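# Clamp the steel link onto the milling fixture's pin

## Task

Seat the steel link in the fixture on the milling machine's table so that its boss faces upward and its bore sits over the locating pin, then swing the black-knobbed lever over until the jaw holds the link clamped.

## Robot and tools

Robot. Two arms, left_arm and right_arm, each ending in a two-finger parallel gripper. In the scene frame, left_arm's base is at (+0.049, +0.259, 0) m with quat_wxyz (+1.000, 0, 0, +0.004), and right_arm's is at (-0.013, -0.343, 0) m with quat_wxyz (+1.000, 0, 0, -0.008). Joint ranges in rad, base to hand: waist -2.880 to 2.880, shoulder 0.000 to 3.142, elbow 0.000 to 3.019 (straight at 2.964), wrist pitch -1.693 to 1.571, wrist yaw -1.571 to 1.571, wrist roll -2.094 to 2.094.

Frames. The scene frame has its origin at table-top height, halfway between the nominal base spots; +x points out over the table, +z up, and left_arm sits toward +y (arm names do not match image sides). Every hand pose, velocity, Hand target and pose you command for an arm is expressed in that arm's own base frame. The table and the fixed cameras use the scene frame. On a gripper, the fingers extend along its +z and separate along its y. end_effector_position is the spot between the pads, roughly 1 cm short of the fingertips.

The 16-number row. Every moving command uses rows of 16 numbers: left_arm x, y, z, qw, qx, qy, qz, opening, then right_arm in the same order. x, y, z are an absolute place in metres in that arm's base frame; the quaternion is an absolute orientation, w first. opening runs from -1 (shut) to +1 (wide, 0.094 m). Both arms must always be filled in. To park an arm, repeat its last reported position and quaternion plus the opening it should keep; to keep a hand's orientation, resend one fixed quaternion rather than copying the drifted reported one.

execute_actions. actions: a list of actions; each action is up to 15 rows, one per 1/30 s control step, and a short action repeats its final row to fill 15 steps. Each row's targets must lie within 0.6 m, along each of that gripper's current axes, of where the gripper was when the action began, or the action is rejected for both arms; if the first action fails this against the latest reported state, or anything is malformed, the whole call is rejected. cameras: list of names, ["all"], or []; by default images come only with an empty actions list. An empty list also reports the scene number and fields other results may skip.

move. target: one 16-number row or a list of up to 15 rows, all absolute poses; each hand travels a straight line from its Hand target. speed: m/s, 0.002 to 4.3, default 0.25 (turning up to twice that in rad/s), one value or one per target. blend: metres of corner rounding per target; 0 means stop at each. opening_speed: rate of the commanded opening per second on the -1 to 1 scale, at least 0.2; use it to close gently. grip_force: newtons per pad, 10 to 50, one value or one per arm; it persists, and lower values close more slowly. blocking=false returns after about 0.5 s while motion continues; a new move takes over from the current one. A move lasts at most 10 s. Paths ignore obstacles and the other arm; hands lag and overshoot more when fast. The result adds a move: line with the ending (done, off_target, moving, held, fault) and any limits (limits=paced: the pose was clipped; limits=held: steps withheld).

wait: seconds 0 to 10; arms keep their last command, and a running move continues. stop: brakes the current move. zoom_image: camera is cam_head_left or cam_head_right; region [x0, y0, x1, y1] in image pixels, at most 504 by 504, from the latest images. finished_scene: scene is this scene's number; it is final, so issue no further call in that reply.

Controller behaviour. Each step the commanded orientation is limited to 40 degrees from the measured one, so big turns take several actions. Friction and weight can leave a hand a few cm off in free air without any contact. Reported pose can be off by a few cm at long reach. Avoid paths close to an arm's own base; go around it.

Result lines. end_effector_position and end_effector_quat_wxyz per arm; Hand target (where each arm is being driven); Tool commands (present gripper commands); grip_measured (finger opening on the -1 to 1 scale, reading a bit wide when empty and a few thousandths narrower than a firmly squeezed part); Joint positions (final number is the opening in metres); Joint velocities (may say within noise); Joint torques (include gravity, offsets and noise; numbers 3 and 4 wrap at ±28 N m). Runs of actions also list positions at some steps. MOTOR HOT appears at 85 °C; at 100 °C an OVER-TEMPERATURE FAULT drops that arm for 30 to 60 s or more. Stretched arms, held loads and pushing toward unreachable poses heat motors.

Cameras. cam_head_left and cam_head_right, each 504x504, sit on a rigid bar behind the arms near scene position (-0.306, 0.069, 0.941) and (-0.306, 0.009, 0.938), looking down at the table; the full calibration (K, D, T_world_to_cam) is given with the session and may be a few mm or degrees off.

Avoid: knocking the link or anything off the table, or leaving it off the table; dropping it from height or opening on it while it moves; fast impacts on the machine, fixture or other heavy parts; arms touching each other (the clearance check does not cover grippers or wrist cameras) and gripping the other arm's fingers; pressing hard into contact. Loose objects may be nudged by outside disturbances now and then.

Each tool is called after "Request:" by a JSON object that holds its "fn" and its "kwargs", one argument or row to a line.

## Session

Request:
{"fn": "execute_actions", "kwargs": {
  "actions": []
}}

Scene clock: 0.00 s.
left_arm: end_effector_position=(+0.0777, -0.3861, +0.2199) grip_measured=+1.000 end_effector_quat_wxyz=(+0.692, +0.470, +0.547, -0.026) | right_arm: end_effector_position=(+0.6942, -0.0253, +0.3415) grip_measured=+1.000 end_effector_quat_wxyz=(+0.259, +0.274, +0.901, -0.212)
Joint positions: left_arm=[-1.753 1.153 0.361 0.718 -1.004 0.611 0.094] | right_arm=[0.105 2.001 2.265 -1.472 0.593 0.584 0.094]
Joint velocities: within noise
Joint torques (N m): no reading
Heat: left arm: hottest shoulder 31 °C; right arm: hottest waist 33 °C.
Hand target: left_arm +0.0768, -0.3914, +0.2280; +0.696, +0.463, +0.547, -0.032 | right_arm +0.6962, -0.0251, +0.3571; +0.274, +0.278, +0.897, -0.206
Tool commands: left_gripper/opening=+1.0 right_gripper/opening=+1.0

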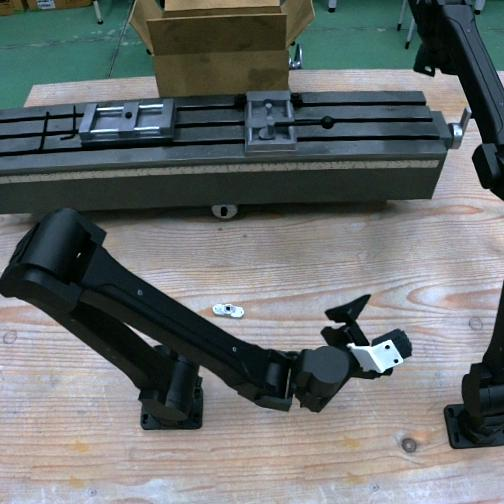

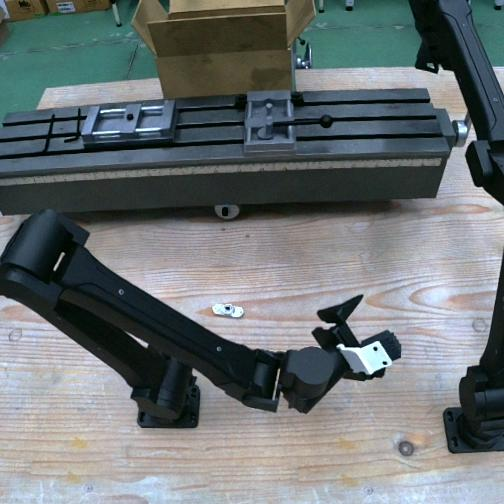

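Request:
{"fn": "zoom_image", "kwargs": {
  "camera": "cam_head_left",
  "region": [200, 290, 260, 330]
}}

Request:
{"fn": "zoom_image", "kwargs": {
  "camera": "cam_head_left",
  "region": [220, 75, 350, 175]
}}

Request:
{"fn": "zoom_image", "kwargs": {
  "camera": "cam_head_right",
  "region": [220, 75, 350, 175]
}}

Request:
{"fn": "zoom_image", "kwargs": {
  "camera": "cam_head_left",
  "region": [60, 80, 190, 180]
}}

Request:
{"fn": "zoom_image", "kwargs": {
  "camera": "cam_head_right",
  "region": [200, 290, 260, 330]
}}

Scaled by 8.400 from the camera's 504x504 image, which has a finer 720x720 frame.

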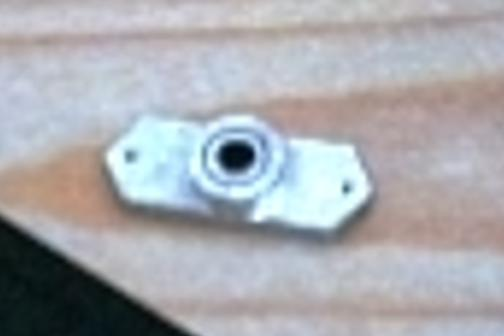

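Scaled by 3.877 from the camera's 504x504 image, which has a finer 720x720 frame.

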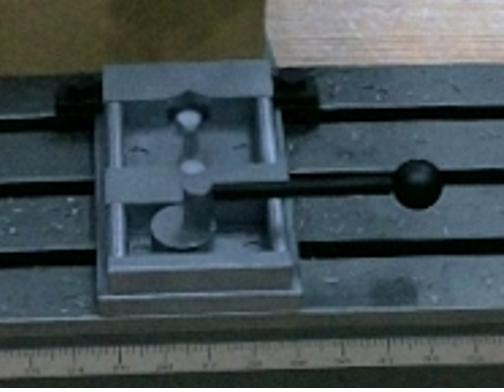

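Scaled by 3.877 from the camera's 504x504 image, which has a finer 720x720 frame.

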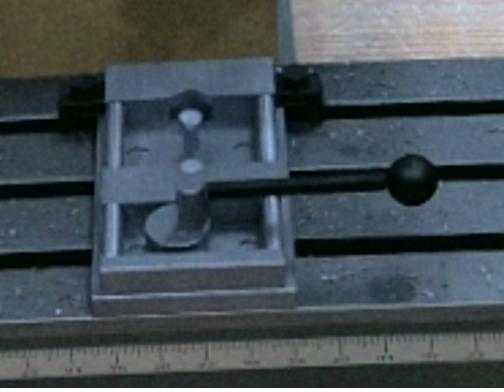

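Scaled by 3.877 from the camera's 504x504 image, which has a finer 720x720 frame.

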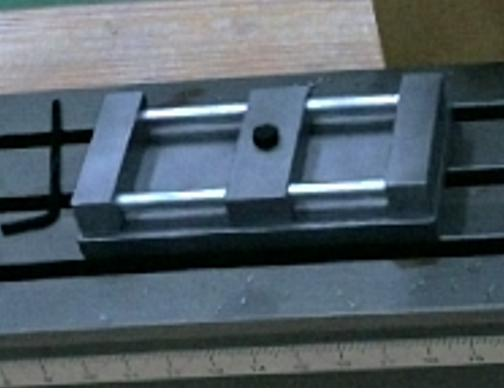

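Scaled by 8.400 from the camera's 504x504 image, which has a finer 720x720 frame.

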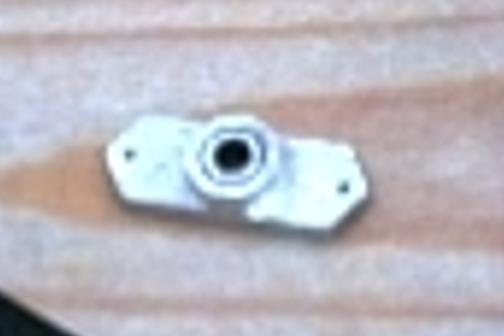

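Request:
{"fn": "zoom_image", "kwargs": {
  "camera": "cam_head_left",
  "region": [240, 85, 305, 155]
}}

Request:
{"fn": "zoom_image", "kwargs": {
  "camera": "cam_head_right",
  "region": [240, 85, 305, 155]
}}

Scaled by 7.200 from the camera's 504x504 image, which has a finer 720x720 frame.

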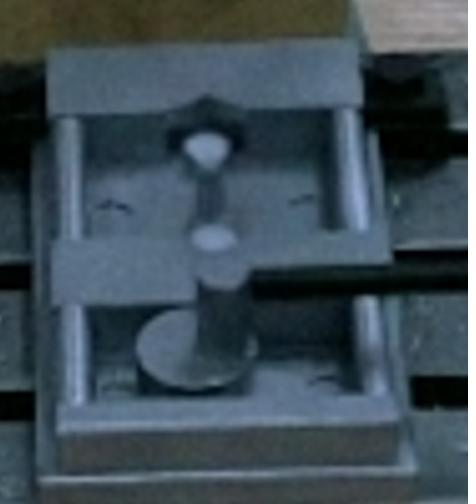

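Scaled by 7.200 from the camera's 504x504 image, which has a finer 720x720 frame.

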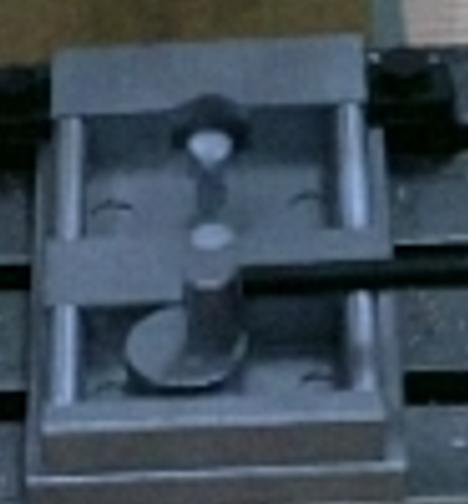

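Request:
{"fn": "move", "kwargs": {
  "target": [0.212, -0.133, 0.12, 0.1139, 0.7436, 0.6457, -0.1311, 1.0, 0.6942, -0.0253, 0.3415, 0.259, 0.274, 0.901, -0.212, 1.0],
  "speed": 0.4,
  "cameras": ["all"]
}}

Scene clock: 429.70 s.
left_arm: end_effector_position=(+0.1965, -0.1297, +0.1046) grip_measured=+1.000 end_effector_quat_wxyz=(+0.100, +0.743, +0.648, -0.137) | right_arm: end_effector_position=(+0.6942, -0.0253, +0.3415) grip_measured=+1.000 end_effector_quat_wxyz=(+0.259, +0.274, +0.901, -0.212)
Joint positions: left_arm=[-0.334 0.967 0.597 -1.161 0.338 1.367 0.094] | right_arm=[0.105 2.001 2.265 -1.472 0.593 0.584 0.094]
Joint torques (N m): left_arm=[1.9 -2.9 11.55 -0.32 0.59 0.17] | right_arm=[-0.32 -17.14 7.8 0.9 0.5 -0.03]
Heat: left arm: hottest elbow 35 °C; right arm: hottest shoulder 40 °C.
Hand target: left_arm +0.2115, -0.1328, +0.1197; +0.114, +0.744, +0.646, -0.131 | right_arm +0.6943, -0.0252, +0.3414; +0.259, +0.274, +0.902, -0.212
Off the commanded pose: left_arm 0.022 m, 2 deg | right_arm 0.000 m, 0 deg.
move: off_target (left_arm)

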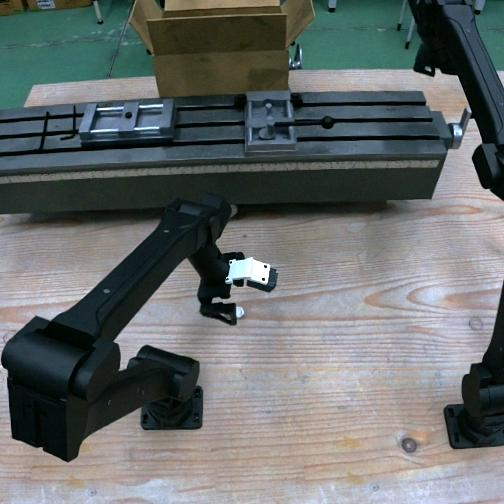

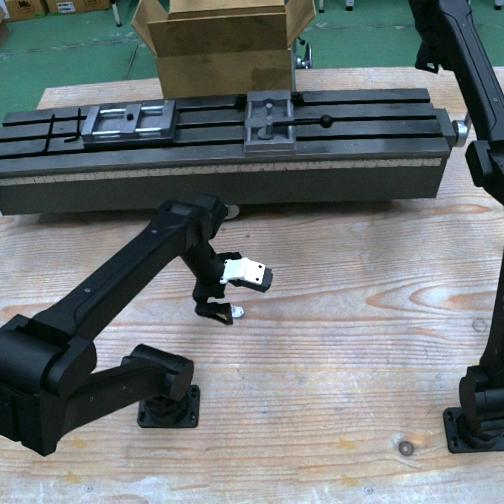

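Request:
{"fn": "zoom_image", "kwargs": {
  "camera": "cam_head_left",
  "region": [180, 240, 290, 340]
}}

Request:
{"fn": "zoom_image", "kwargs": {
  "camera": "cam_head_right",
  "region": [180, 240, 290, 340]
}}

Scaled by 4.582 from the camera's 504x504 image, which has a finer 720x720 frame.

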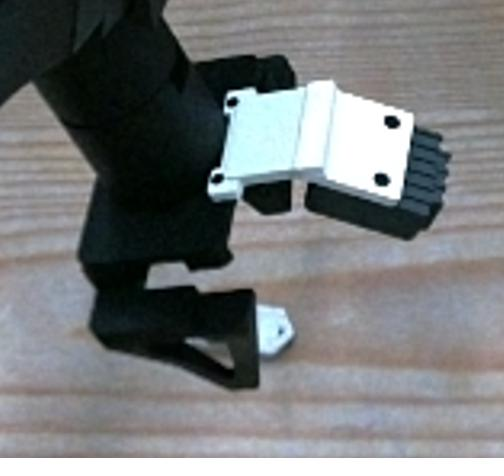

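Scaled by 4.582 from the camera's 504x504 image, which has a finer 720x720 frame.

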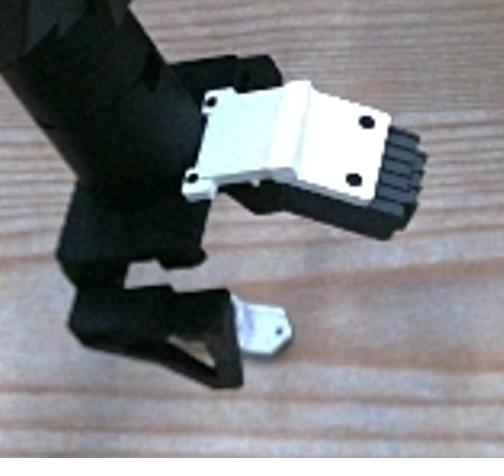

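Request:
{"fn": "move", "kwargs": {
  "target": [0.2275, -0.136, 0.065, 0.1279, 0.7436, 0.6427, -0.1251, 1.0, 0.6942, -0.0253, 0.3415, 0.259, 0.274, 0.901, -0.212, 1.0],
  "speed": 0.15,
  "cameras": ["all"]
}}

Scene clock: 452.07 s.
left_arm: end_effector_position=(+0.2253, -0.1372, +0.0677) grip_measured=+1.000 end_effector_quat_wxyz=(+0.126, +0.745, +0.643, -0.124) | right_arm: end_effector_position=(+0.6942, -0.0253, +0.3415) grip_measured=+1.000 end_effector_quat_wxyz=(+0.259, +0.274, +0.901, -0.212)
Joint positions: left_arm=[-0.321 1.085 0.556 -0.948 0.344 1.379 0.094] | right_arm=[0.105 2.001 2.265 -1.472 0.593 0.584 0.094]
Joint torques (N m): left_arm=[1.61 -4.01 7.28 0.46 0.6 0.18] | right_arm=[-0.5 -17.2 7.82 0.87 0.5 -0.04]
Heat: left arm: hottest elbow 35 °C; right arm: hottest shoulder 40 °C.
Hand target: left_arm +0.2274, -0.1360, +0.0650; +0.128, +0.744, +0.643, -0.125 | right_arm +0.6943, -0.0252, +0.3414; +0.259, +0.274, +0.902, -0.212
Off the commanded pose: left_arm 0.004 m, 0 deg | right_arm 0.000 m, 0 deg.
move: done

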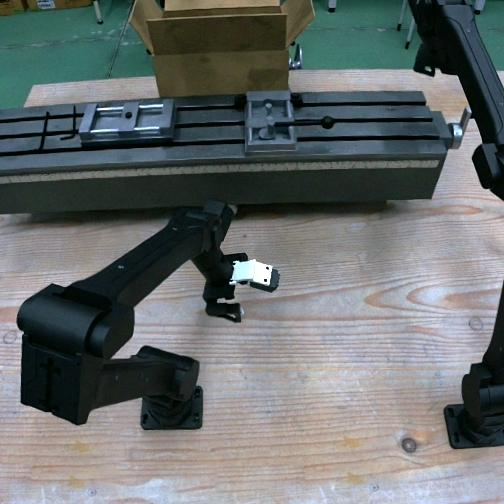

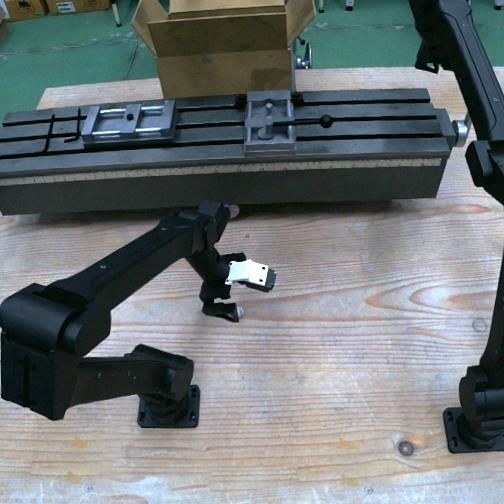

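Request:
{"fn": "zoom_image", "kwargs": {
  "camera": "cam_head_left",
  "region": [180, 240, 290, 340]
}}

Request:
{"fn": "zoom_image", "kwargs": {
  "camera": "cam_head_right",
  "region": [180, 240, 290, 340]
}}

Scaled by 4.582 from the camera's 504x504 image, which has a finer 720x720 frame.

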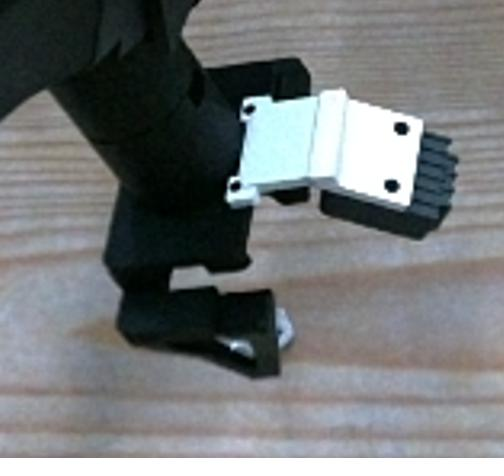

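Scaled by 4.582 from the camera's 504x504 image, which has a finer 720x720 frame.

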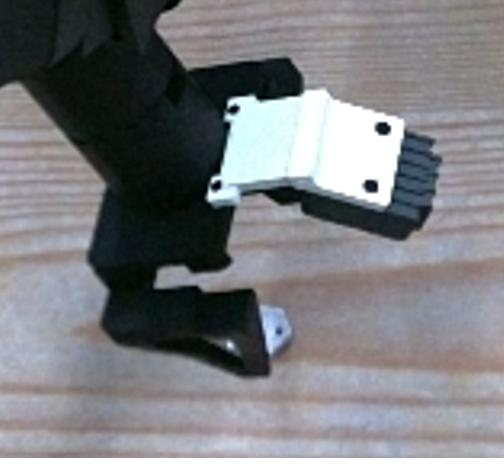

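Request:
{"fn": "move", "kwargs": {
  "target": [0.212, -0.133, 0.035, 0.1139, 0.7436, 0.6457, -0.1311, 1.0, 0.6942, -0.0253, 0.3415, 0.259, 0.274, 0.901, -0.212, 1.0],
  "speed": 0.15,
  "cameras": ["all"]
}}

Request:
{"fn": "zoom_image", "kwargs": {
  "camera": "cam_head_left",
  "region": [190, 270, 270, 340]
}}

Request:
{"fn": "zoom_image", "kwargs": {
  "camera": "cam_head_right",
  "region": [190, 270, 270, 340]
}}

Scene clock: 500.17 s.
left_arm: end_effector_position=(+0.2123, -0.1329, +0.0386) grip_measured=+1.000 end_effector_quat_wxyz=(+0.116, +0.744, +0.645, -0.131) | right_arm: end_effector_position=(+0.6942, -0.0253, +0.3415) grip_measured=+1.000 end_effector_quat_wxyz=(+0.259, +0.274, +0.901, -0.212)
Joint positions: left_arm=[-0.321 1.121 0.49 -0.871 0.345 1.379 0.094] | right_arm=[0.105 2.001 2.265 -1.472 0.593 0.584 0.094]
Joint torques (N m): left_arm=[0.85 -3.9 6.63 0.5 0.37 0.08] | right_arm=[-0.56 -17.2 7.82 0.87 0.51 -0.04]
Heat: left arm: hottest elbow 35 °C; right arm: hottest shoulder 40 °C.
Hand target: left_arm +0.2120, -0.1330, +0.0352; +0.114, +0.744, +0.646, -0.131 | right_arm +0.6943, -0.0252, +0.3414; +0.259, +0.274, +0.902, -0.212
Off the commanded pose: left_arm 0.004 m, 0 deg | right_arm 0.000 m, 0 deg.
move: done

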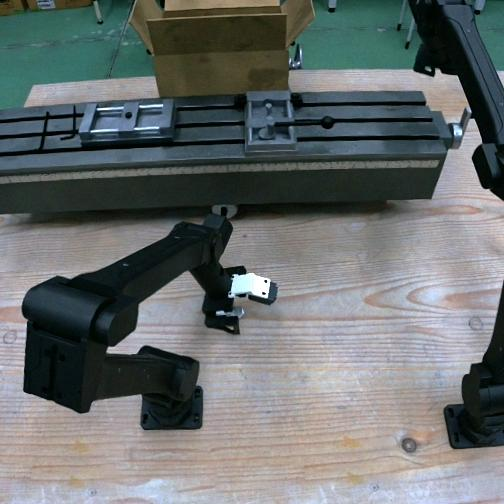

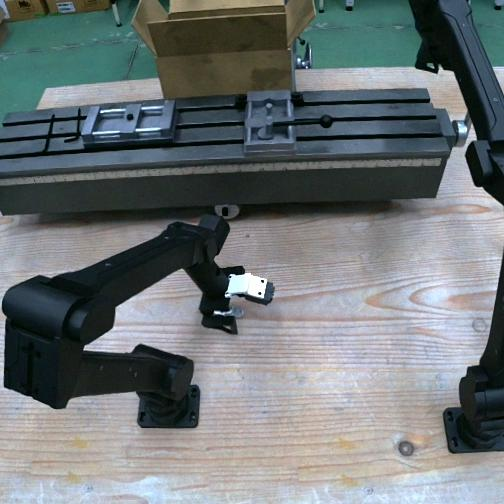

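Scaled by 6.300 from the camera's 504x504 image, which has a finer 720x720 frame.

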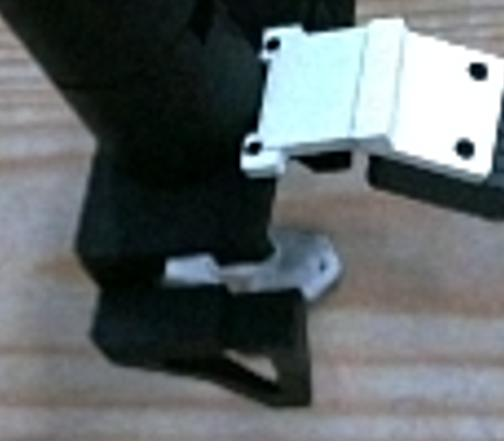

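Scaled by 6.300 from the camera's 504x504 image, which has a finer 720x720 frame.

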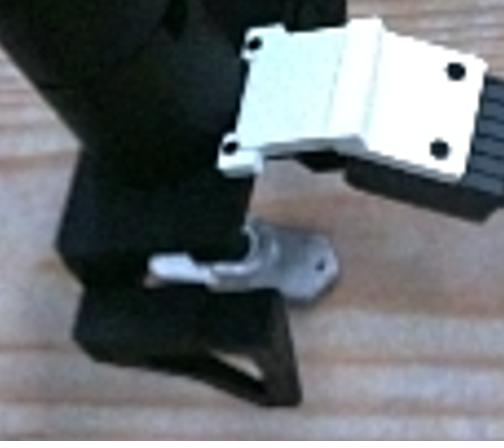

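Request:
{"fn": "move", "kwargs": {
  "target": [0.219, -0.118, 0.022, 0.1139, 0.7436, 0.6457, -0.1311, 1.0, 0.6942, -0.0253, 0.3415, 0.259, 0.274, 0.901, -0.212, 1.0],
  "speed": 0.1,
  "cameras": ["all"]
}}

Request:
{"fn": "zoom_image", "kwargs": {
  "camera": "cam_head_left",
  "region": [190, 270, 270, 340]
}}

Request:
{"fn": "zoom_image", "kwargs": {
  "camera": "cam_head_right",
  "region": [190, 270, 270, 340]
}}

Scene clock: 535.20 s.
left_arm: end_effector_position=(+0.2183, -0.1201, +0.0255) grip_measured=+1.000 end_effector_quat_wxyz=(+0.114, +0.744, +0.646, -0.130) | right_arm: end_effector_position=(+0.6942, -0.0253, +0.3415) grip_measured=+1.000 end_effector_quat_wxyz=(+0.259, +0.274, +0.901, -0.212)
Joint positions: left_arm=[-0.263 1.169 0.481 -0.837 0.345 1.442 0.094] | right_arm=[0.105 2.001 2.265 -1.472 0.593 0.584 0.094]
Joint torques (N m): left_arm=[1.67 -4.13 6.24 0.4 0.53 0.19] | right_arm=[-0.56 -17.26 7.86 0.88 0.51 -0.05]
Heat: left arm: hottest elbow 33 °C; right arm: hottest shoulder 40 °C.
Hand target: left_arm +0.2188, -0.1180, +0.0221; +0.114, +0.744, +0.646, -0.131 | right_arm +0.6943, -0.0252, +0.3414; +0.259, +0.274, +0.902, -0.212
Off the commanded pose: left_arm 0.004 m, 0 deg | right_arm 0.000 m, 0 deg.
move: done

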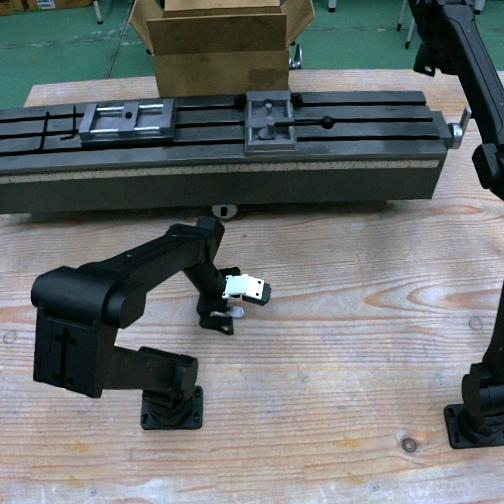

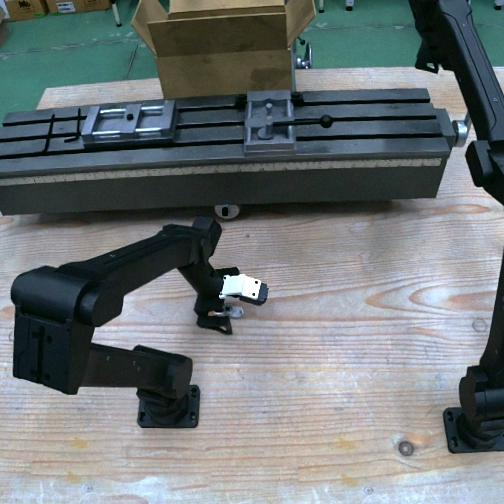

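Scaled by 6.300 from the camera's 504x504 image, which has a finer 720x720 frame.

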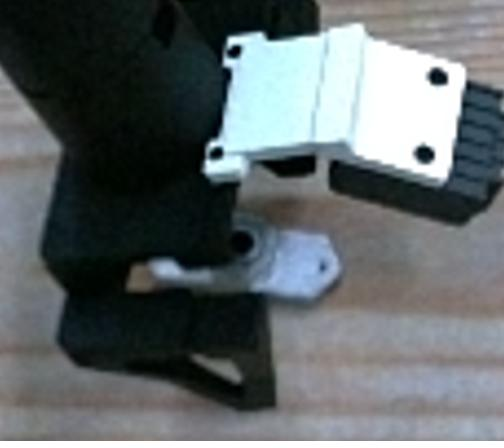

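Scaled by 6.300 from the camera's 504x504 image, which has a finer 720x720 frame.

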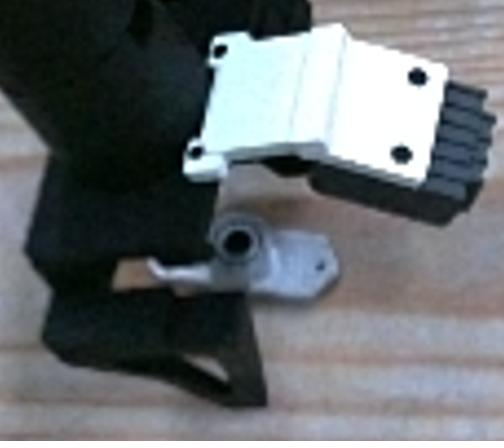

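Request:
{"fn": "move", "kwargs": {
  "target": [0.220, -0.115, 0.011, 0.1139, 0.7436, 0.6457, -0.1311, 1.0, 0.6942, -0.0253, 0.3415, 0.259, 0.274, 0.901, -0.212, 1.0],
  "speed": 0.05,
  "cameras": ["all"]
}}

Request:
{"fn": "zoom_image", "kwargs": {
  "camera": "cam_head_left",
  "region": [190, 270, 270, 340]
}}

Request:
{"fn": "zoom_image", "kwargs": {
  "camera": "cam_head_right",
  "region": [190, 270, 270, 340]
}}

Scene clock: 549.17 s.
left_arm: end_effector_position=(+0.2216, -0.1184, +0.0182) grip_measured=+1.000 end_effector_quat_wxyz=(+0.119, +0.746, +0.643, -0.128) | right_arm: end_effector_position=(+0.6942, -0.0253, +0.3415) grip_measured=+1.000 end_effector_quat_wxyz=(+0.259, +0.274, +0.901, -0.212)
Joint positions: left_arm=[-0.251 1.193 0.472 -0.8 0.348 1.459 0.094] | right_arm=[0.105 2.001 2.265 -1.472 0.593 0.584 0.094]
Joint torques (N m): left_arm=[1.85 -3.66 5.67 0.59 0.41 0.14] | right_arm=[-0.67 -17.14 7.82 0.88 0.52 -0.03]
Heat: left arm: hottest elbow 34 °C; right arm: hottest shoulder 40 °C.
Hand target: left_arm +0.2198, -0.1149, +0.0114; +0.114, +0.744, +0.646, -0.131 | right_arm +0.6943, -0.0252, +0.3414; +0.259, +0.274, +0.902, -0.212
Off the commanded pose: left_arm 0.008 m, 1 deg | right_arm 0.000 m, 0 deg.
move: done

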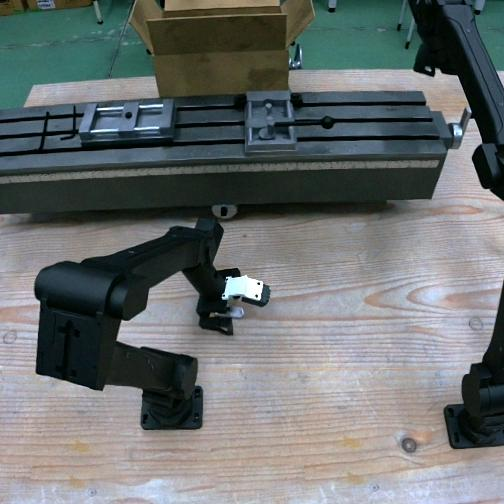

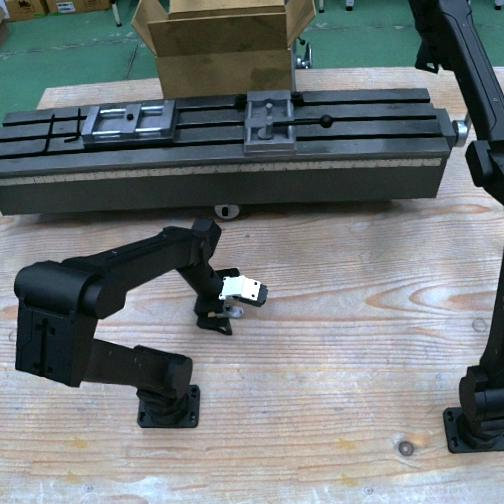

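Scaled by 6.300 from the camera's 504x504 image, which has a finer 720x720 frame.

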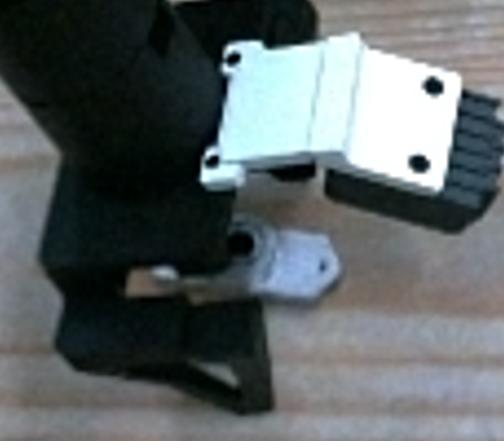

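Scaled by 6.300 from the camera's 504x504 image, which has a finer 720x720 frame.

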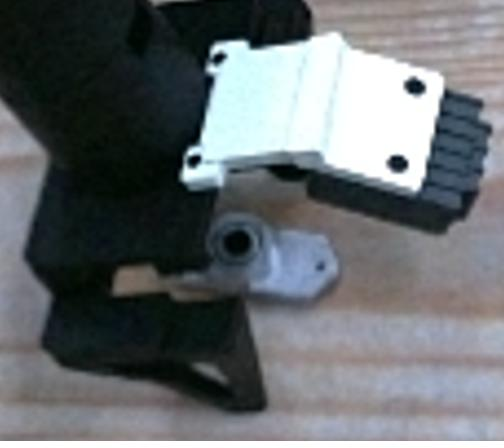

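Request:
{"fn": "move", "kwargs": {
  "target": [0.220, -0.115, 0.004, 0.1139, 0.7436, 0.6457, -0.1311, 1.0, 0.6942, -0.0253, 0.3415, 0.259, 0.274, 0.901, -0.212, 1.0],
  "speed": 0.05
}}

Scene clock: 560.13 s.
left_arm: end_effector_position=(+0.2249, -0.1197, +0.0169) grip_measured=+1.000 end_effector_quat_wxyz=(+0.126, +0.747, +0.640, -0.125) | right_arm: end_effector_position=(+0.6942, -0.0253, +0.3415) grip_measured=+1.000 end_effector_quat_wxyz=(+0.259, +0.274, +0.901, -0.212)
Joint positions: left_arm=[-0.249 1.198 0.469 -0.777 0.352 1.464 0.094] | right_arm=[0.105 2.001 2.265 -1.472 0.593 0.584 0.094]
Joint torques (N m): left_arm=[1.67 -2.78 5.12 0.77 0.23 0.1] | right_arm=[-0.56 -17.14 7.82 0.83 0.5 -0.04]
Heat: left arm: hottest elbow 33 °C; right arm: hottest shoulder 40 °C.
Hand target: left_arm +0.2192, -0.1149, +0.0049; +0.114, +0.744, +0.646, -0.131 | right_arm +0.6943, -0.0252, +0.3414; +0.259, +0.274, +0.902, -0.212
Off the commanded pose: left_arm 0.015 m, 2 deg | right_arm 0.000 m, 0 deg.
move: off_target (left_arm)

Request:
{"fn": "move", "kwargs": {
  "target": [
    [0.219, -0.1165, 0.0155, 0.1139, 0.7436, 0.6457, -0.1311, 1.0, 0.6942, -0.0253, 0.3415, 0.259, 0.274, 0.901, -0.212, 1.0]
  ],
  "speed": 0.1
}}

Request:
{"fn": "move", "kwargs": {
  "target": [
    [0.219, -0.1165, 0.0155, 0.1139, 0.7436, 0.6457, -0.1311, -0.55, 0.6942, -0.0253, 0.3415, 0.259, 0.274, 0.901, -0.212, 1.0]
  ],
  "speed": 0.1,
  "opening_speed": 1.5,
  "cameras": ["all"]
}}

Request:
{"fn": "zoom_image", "kwargs": {
  "camera": "cam_head_left",
  "region": [190, 270, 270, 340]
}}

Request:
{"fn": "zoom_image", "kwargs": {
  "camera": "cam_head_right",
  "region": [190, 270, 270, 340]
}}

Scene clock: 574.87 s.
left_arm: end_effector_position=(+0.2236, -0.1194, +0.0171) grip_measured=+1.000 end_effector_quat_wxyz=(+0.124, +0.747, +0.641, -0.127) | right_arm: end_effector_position=(+0.6942, -0.0253, +0.3415) grip_measured=+1.000 end_effector_quat_wxyz=(+0.259, +0.274, +0.901, -0.212)
Joint positions: left_arm=[-0.249 1.197 0.469 -0.784 0.352 1.464 0.094] | right_arm=[0.105 2.001 2.265 -1.472 0.593 0.584 0.094]
Joint torques (N m): left_arm=[1.2 -5.07 6.2 -0.55 0.22 0.04] | right_arm=[-0.38 -17.08 7.83 0.88 0.5 -0.05]
Heat: left arm: hottest elbow 33 °C; right arm: hottest shoulder 40 °C.
Hand target: left_arm +0.2190, -0.1166, +0.0155; +0.114, +0.744, +0.646, -0.131 | right_arm +0.6943, -0.0252, +0.3414; +0.259, +0.274, +0.902, -0.212
Off the commanded pose: left_arm 0.006 m, 1 deg | right_arm 0.000 m, 0 deg.
move: done

Scene clock: 576.13 s.
left_arm: end_effector_position=(+0.2236, -0.1194, +0.0172) grip_measured=-0.436 end_effector_quat_wxyz=(+0.124, +0.747, +0.640, -0.127) | right_arm: end_effector_position=(+0.6942, -0.0253, +0.3415) grip_measured=+1.000 end_effector_quat_wxyz=(+0.259, +0.274, +0.901, -0.212)
Joint positions: left_arm=[-0.249 1.196 0.469 -0.784 0.352 1.464 0.026] | right_arm=[0.105 2.001 2.265 -1.472 0.593 0.584 0.094]
Joint torques (N m): left_arm=[1.14 -5.13 6.22 -0.55 0.21 0.03] | right_arm=[-0.62 -17.2 7.87 0.84 0.49 -0.03]
Heat: left arm: hottest elbow 33 °C; right arm: hottest shoulder 40 °C.
Hand target: left_arm +0.2190, -0.1166, +0.0155; +0.114, +0.744, +0.646, -0.131 | right_arm +0.6943, -0.0252, +0.3414; +0.259, +0.274, +0.902, -0.212
Off the commanded pose: left_arm 0.006 m, 1 deg | right_arm 0.000 m, 0 deg.
move: done

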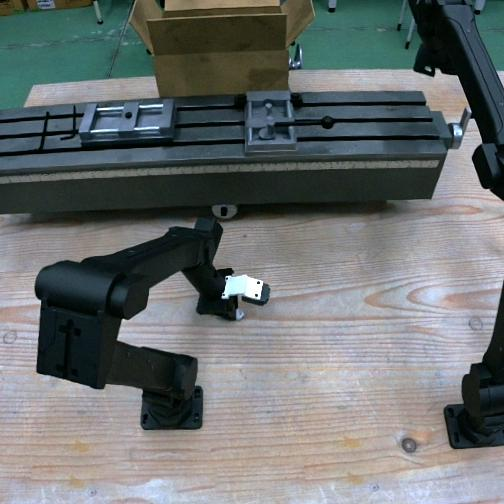

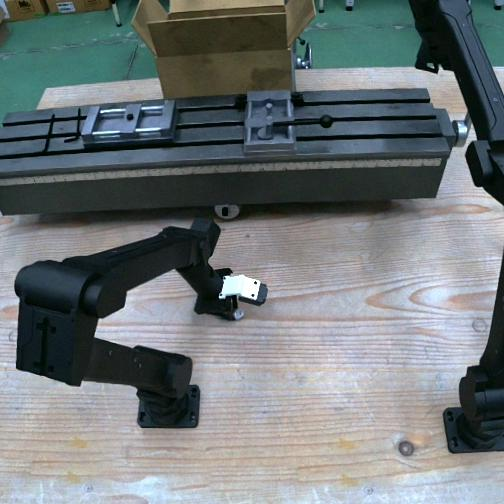

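Scaled by 6.300 from the camera's 504x504 image, which has a finer 720x720 frame.

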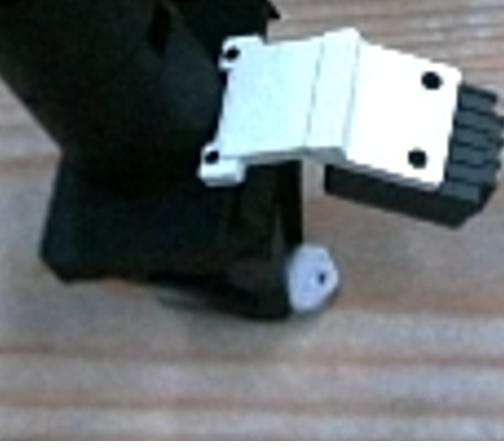

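Scaled by 6.300 from the camera's 504x504 image, which has a finer 720x720 frame.

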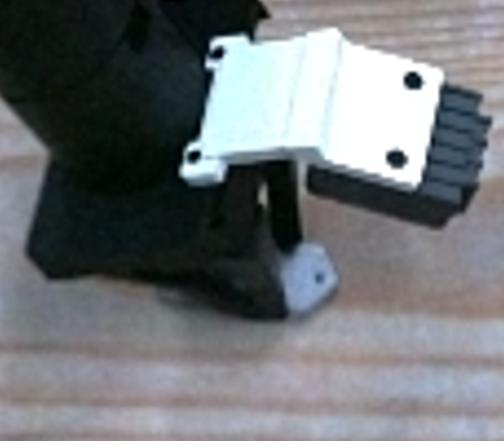

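Request:
{"fn": "move", "kwargs": {
  "target": [
    [0.221, -0.118, 0.10, 0.1139, 0.7436, 0.6457, -0.1311, -0.8, 0.6942, -0.0253, 0.3415, 0.259, 0.274, 0.901, -0.212, 1.0]
  ],
  "speed": 0.15,
  "cameras": ["all"]
}}

Request:
{"fn": "zoom_image", "kwargs": {
  "camera": "cam_head_left",
  "region": [190, 240, 270, 310]
}}

Request:
{"fn": "zoom_image", "kwargs": {
  "camera": "cam_head_right",
  "region": [190, 240, 270, 310]
}}

Scene clock: 630.53 s.
left_arm: end_effector_position=(+0.2039, -0.1139, +0.0813) grip_measured=-0.436 end_effector_quat_wxyz=(+0.096, +0.742, +0.647, -0.145) | right_arm: end_effector_position=(+0.6942, -0.0253, +0.3415) grip_measured=+1.000 end_effector_quat_wxyz=(+0.259, +0.274, +0.901, -0.212)
Joint positions: left_arm=[-0.249 1.034 0.567 -1.111 0.349 1.459 0.026] | right_arm=[0.105 2.001 2.265 -1.472 0.593 0.584 0.094]
Joint torques (N m): left_arm=[0.85 -4.89 11.25 -0.35 0.33 0.04] | right_arm=[-0.56 -17.03 7.82 0.84 0.49 -0.04]
Heat: left arm: hottest elbow 33 °C; right arm: hottest shoulder 40 °C.
Hand target: left_arm +0.2203, -0.1179, +0.0996; +0.114, +0.744, +0.646, -0.131 | right_arm +0.6943, -0.0252, +0.3414; +0.259, +0.274, +0.902, -0.212
Off the commanded pose: left_arm 0.026 m, 3 deg | right_arm 0.000 m, 0 deg.
move: off_target (left_arm)

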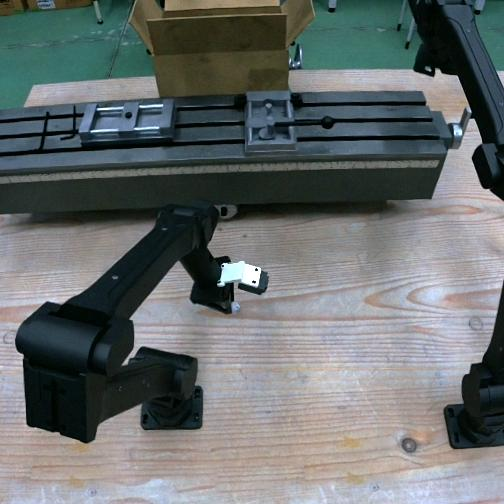

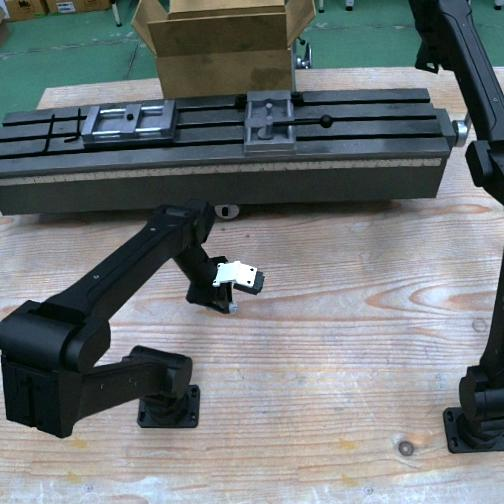

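Scaled by 6.300 from the camera's 504x504 image, which has a finer 720x720 frame.

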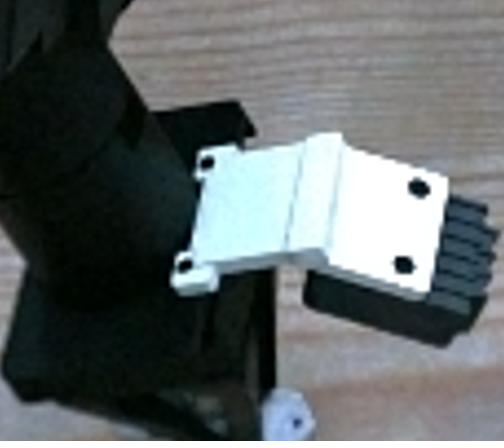

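Scaled by 6.300 from the camera's 504x504 image, which has a finer 720x720 frame.

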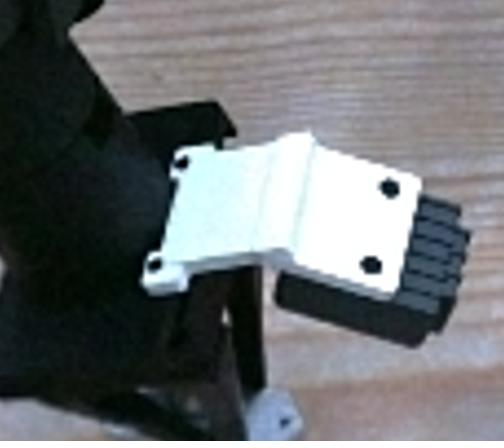

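Request:
{"fn": "move", "kwargs": {
  "target": [
    [0.42, -0.17, 0.36, 0.1579, 0.4105, 0.8952, -0.0724, -0.8, 0.6942, -0.0253, 0.3415, 0.259, 0.274, 0.901, -0.212, 1.0],
    [0.655, -0.238, 0.31, 0.17365, 0.0039, 0.98481, -0.0007, -0.8, 0.6942, -0.0253, 0.3415, 0.259, 0.274, 0.901, -0.212, 1.0]
  ],
  "speed": 0.35,
  "blend": [0.06, 0],
  "cameras": ["all"]
}}

Request:
{"fn": "zoom_image", "kwargs": {
  "camera": "cam_head_left",
  "region": [220, 50, 320, 160]
}}

Request:
{"fn": "zoom_image", "kwargs": {
  "camera": "cam_head_right",
  "region": [220, 50, 320, 160]
}}

Scene clock: 646.03 s.
left_arm: end_effector_position=(+0.6475, -0.2288, +0.3040) grip_measured=-0.436 end_effector_quat_wxyz=(+0.165, +0.005, +0.986, +0.002) | right_arm: end_effector_position=(+0.6942, -0.0253, +0.3415) grip_measured=+1.000 end_effector_quat_wxyz=(+0.259, +0.274, +0.901, -0.212)
Joint positions: left_arm=[-0.369 1.997 2.24 -1.503 -0.119 -0.34 0.026] | right_arm=[0.105 2.001 2.265 -1.472 0.593 0.584 0.094]
Joint torques (N m): left_arm=[0.32 -19.25 12.98 0.24 -0.32 -0.01] | right_arm=[-0.56 -17.08 7.87 0.85 0.5 -0.04]
Heat: left arm: hottest elbow 36 °C; right arm: hottest shoulder 40 °C.
Hand target: left_arm +0.6543, -0.2379, +0.3100; +0.175, +0.004, +0.985, -0.001 | right_arm +0.6943, -0.0252, +0.3414; +0.259, +0.274, +0.902, -0.212
Off the commanded pose: left_arm 0.013 m, 1 deg | right_arm 0.000 m, 0 deg.
move: off_target (left_arm)

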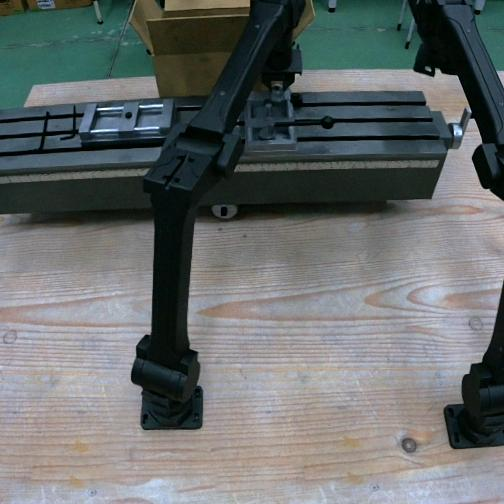

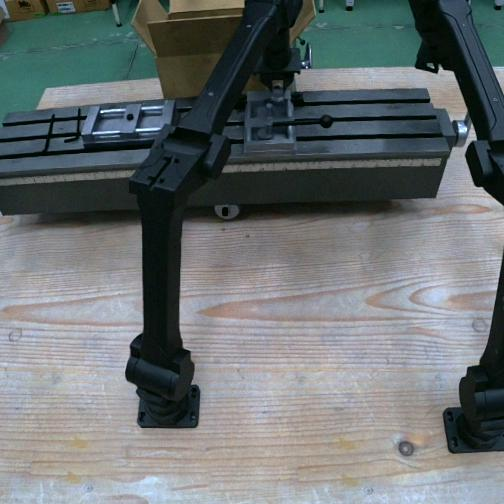

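Scaled by 4.582 from the camera's 504x504 image, which has a finer 720x720 frame.

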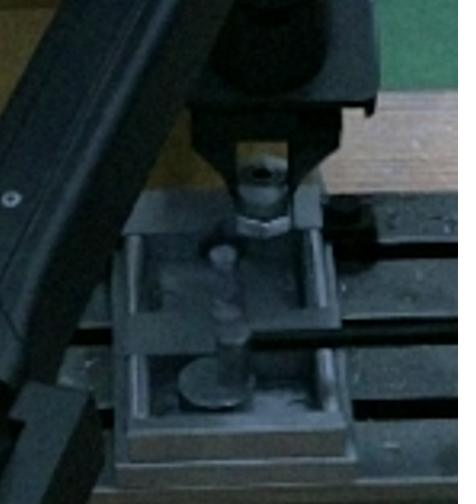

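Scaled by 4.582 from the camera's 504x504 image, which has a finer 720x720 frame.

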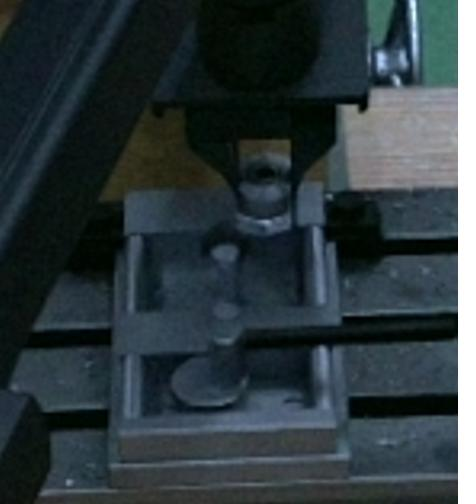

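Request:
{"fn": "zoom_image", "kwargs": {
  "camera": "cam_head_left",
  "region": [200, 140, 310, 230]
}}

Request:
{"fn": "zoom_image", "kwargs": {
  "camera": "cam_head_right",
  "region": [200, 140, 310, 230]
}}

Request:
{"fn": "zoom_image", "kwargs": {
  "camera": "cam_head_left",
  "region": [390, 80, 480, 210]
}}

Request:
{"fn": "zoom_image", "kwargs": {
  "camera": "cam_head_right",
  "region": [390, 80, 480, 210]
}}

Scaled by 4.582 from the camera's 504x504 image, which has a finer 720x720 frame.

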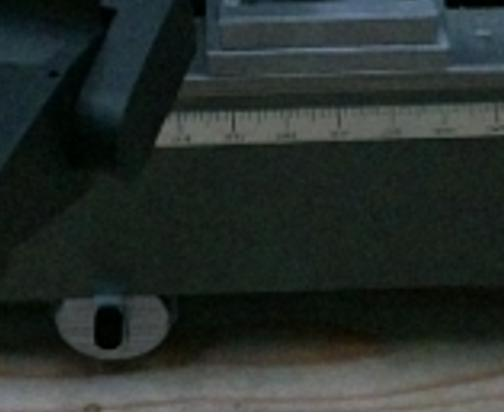

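Scaled by 4.582 from the camera's 504x504 image, which has a finer 720x720 frame.

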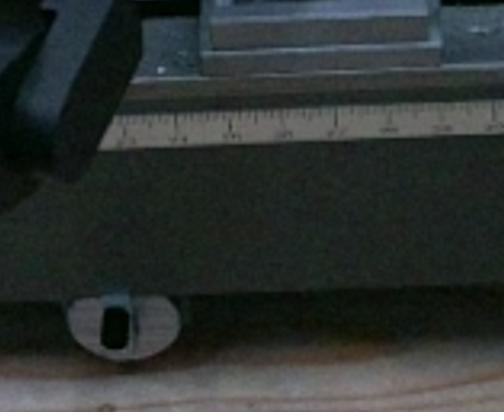

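Scaled by 3.877 from the camera's 504x504 image, which has a finer 720x720 frame.

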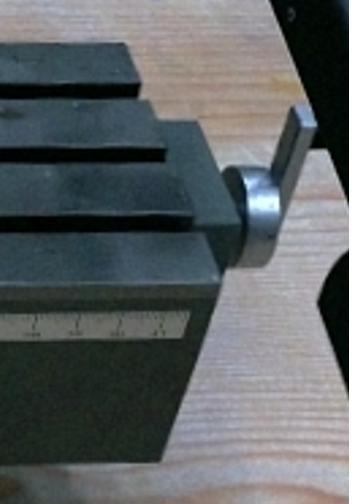

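Scaled by 3.877 from the camera's 504x504 image, which has a finer 720x720 frame.

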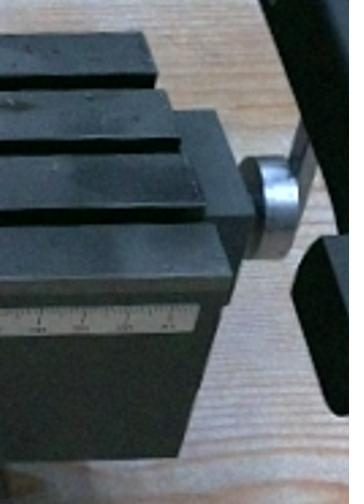

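Request:
{"fn": "move", "kwargs": {
  "target": [
    [0.640, -0.205, 0.295, 0.17365, 0.0039, 0.98481, -0.0007, -0.8, 0.6942, -0.0253, 0.3415, 0.259, 0.274, 0.901, -0.212, 1.0]
  ],
  "speed": 0.1,
  "cameras": ["all"]
}}

Request:
{"fn": "zoom_image", "kwargs": {
  "camera": "cam_head_left",
  "region": [240, 70, 310, 140]
}}

Request:
{"fn": "zoom_image", "kwargs": {
  "camera": "cam_head_right",
  "region": [240, 70, 310, 140]
}}

Scene clock: 715.53 s.
left_arm: end_effector_position=(+0.6368, -0.2145, +0.3033) grip_measured=-0.436 end_effector_quat_wxyz=(+0.179, +0.007, +0.984, -0.004) | right_arm: end_effector_position=(+0.6942, -0.0253, +0.3415) grip_measured=+1.000 end_effector_quat_wxyz=(+0.259, +0.274, +0.901, -0.212)
Joint positions: left_arm=[-0.353 1.916 2.105 -1.418 -0.112 -0.32 0.026] | right_arm=[0.105 2.001 2.265 -1.472 0.593 0.584 0.094]
Joint torques (N m): left_arm=[2.08 -19.72 7.99 0.9 -0.06 0.17] | right_arm=[-0.5 -17.2 7.84 0.85 0.51 -0.03]
Heat: left arm: hottest elbow 40 °C; right arm: hottest shoulder 40 °C.
Hand target: left_arm +0.6399, -0.2049, +0.2952; +0.174, +0.004, +0.985, -0.001 | right_arm +0.6943, -0.0252, +0.3414; +0.259, +0.274, +0.902, -0.212
Off the commanded pose: left_arm 0.013 m, 1 deg | right_arm 0.000 m, 0 deg.
move: off_target (left_arm)

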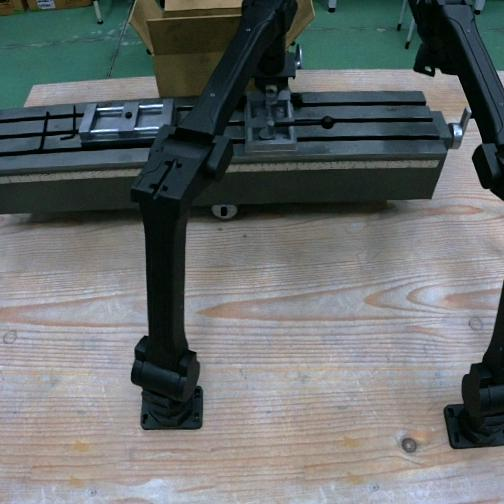

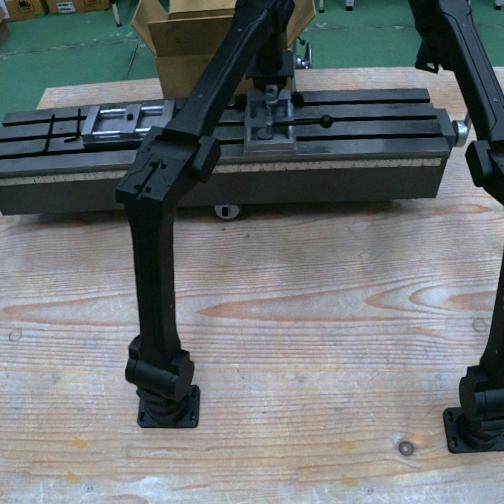

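Scaled by 7.200 from the camera's 504x504 image, which has a finer 720x720 frame.

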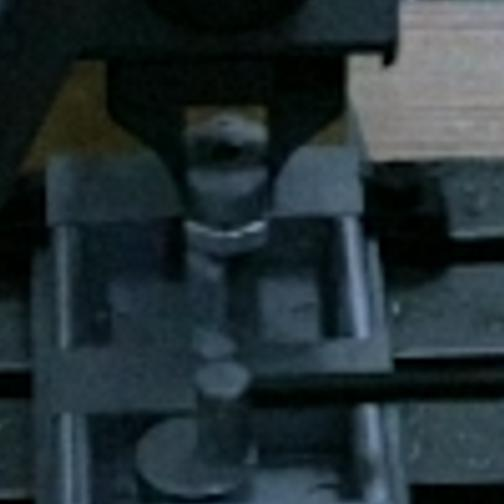

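Scaled by 7.200 from the camera's 504x504 image, which has a finer 720x720 frame.

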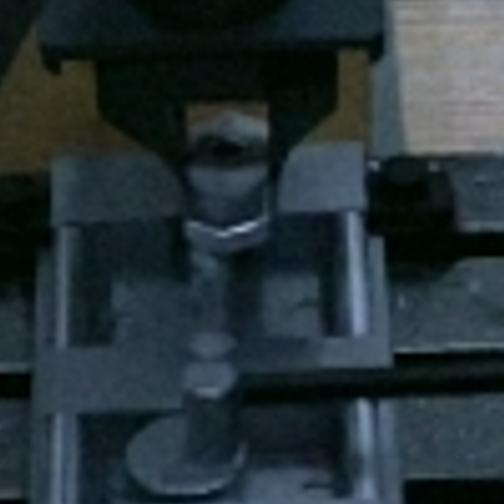

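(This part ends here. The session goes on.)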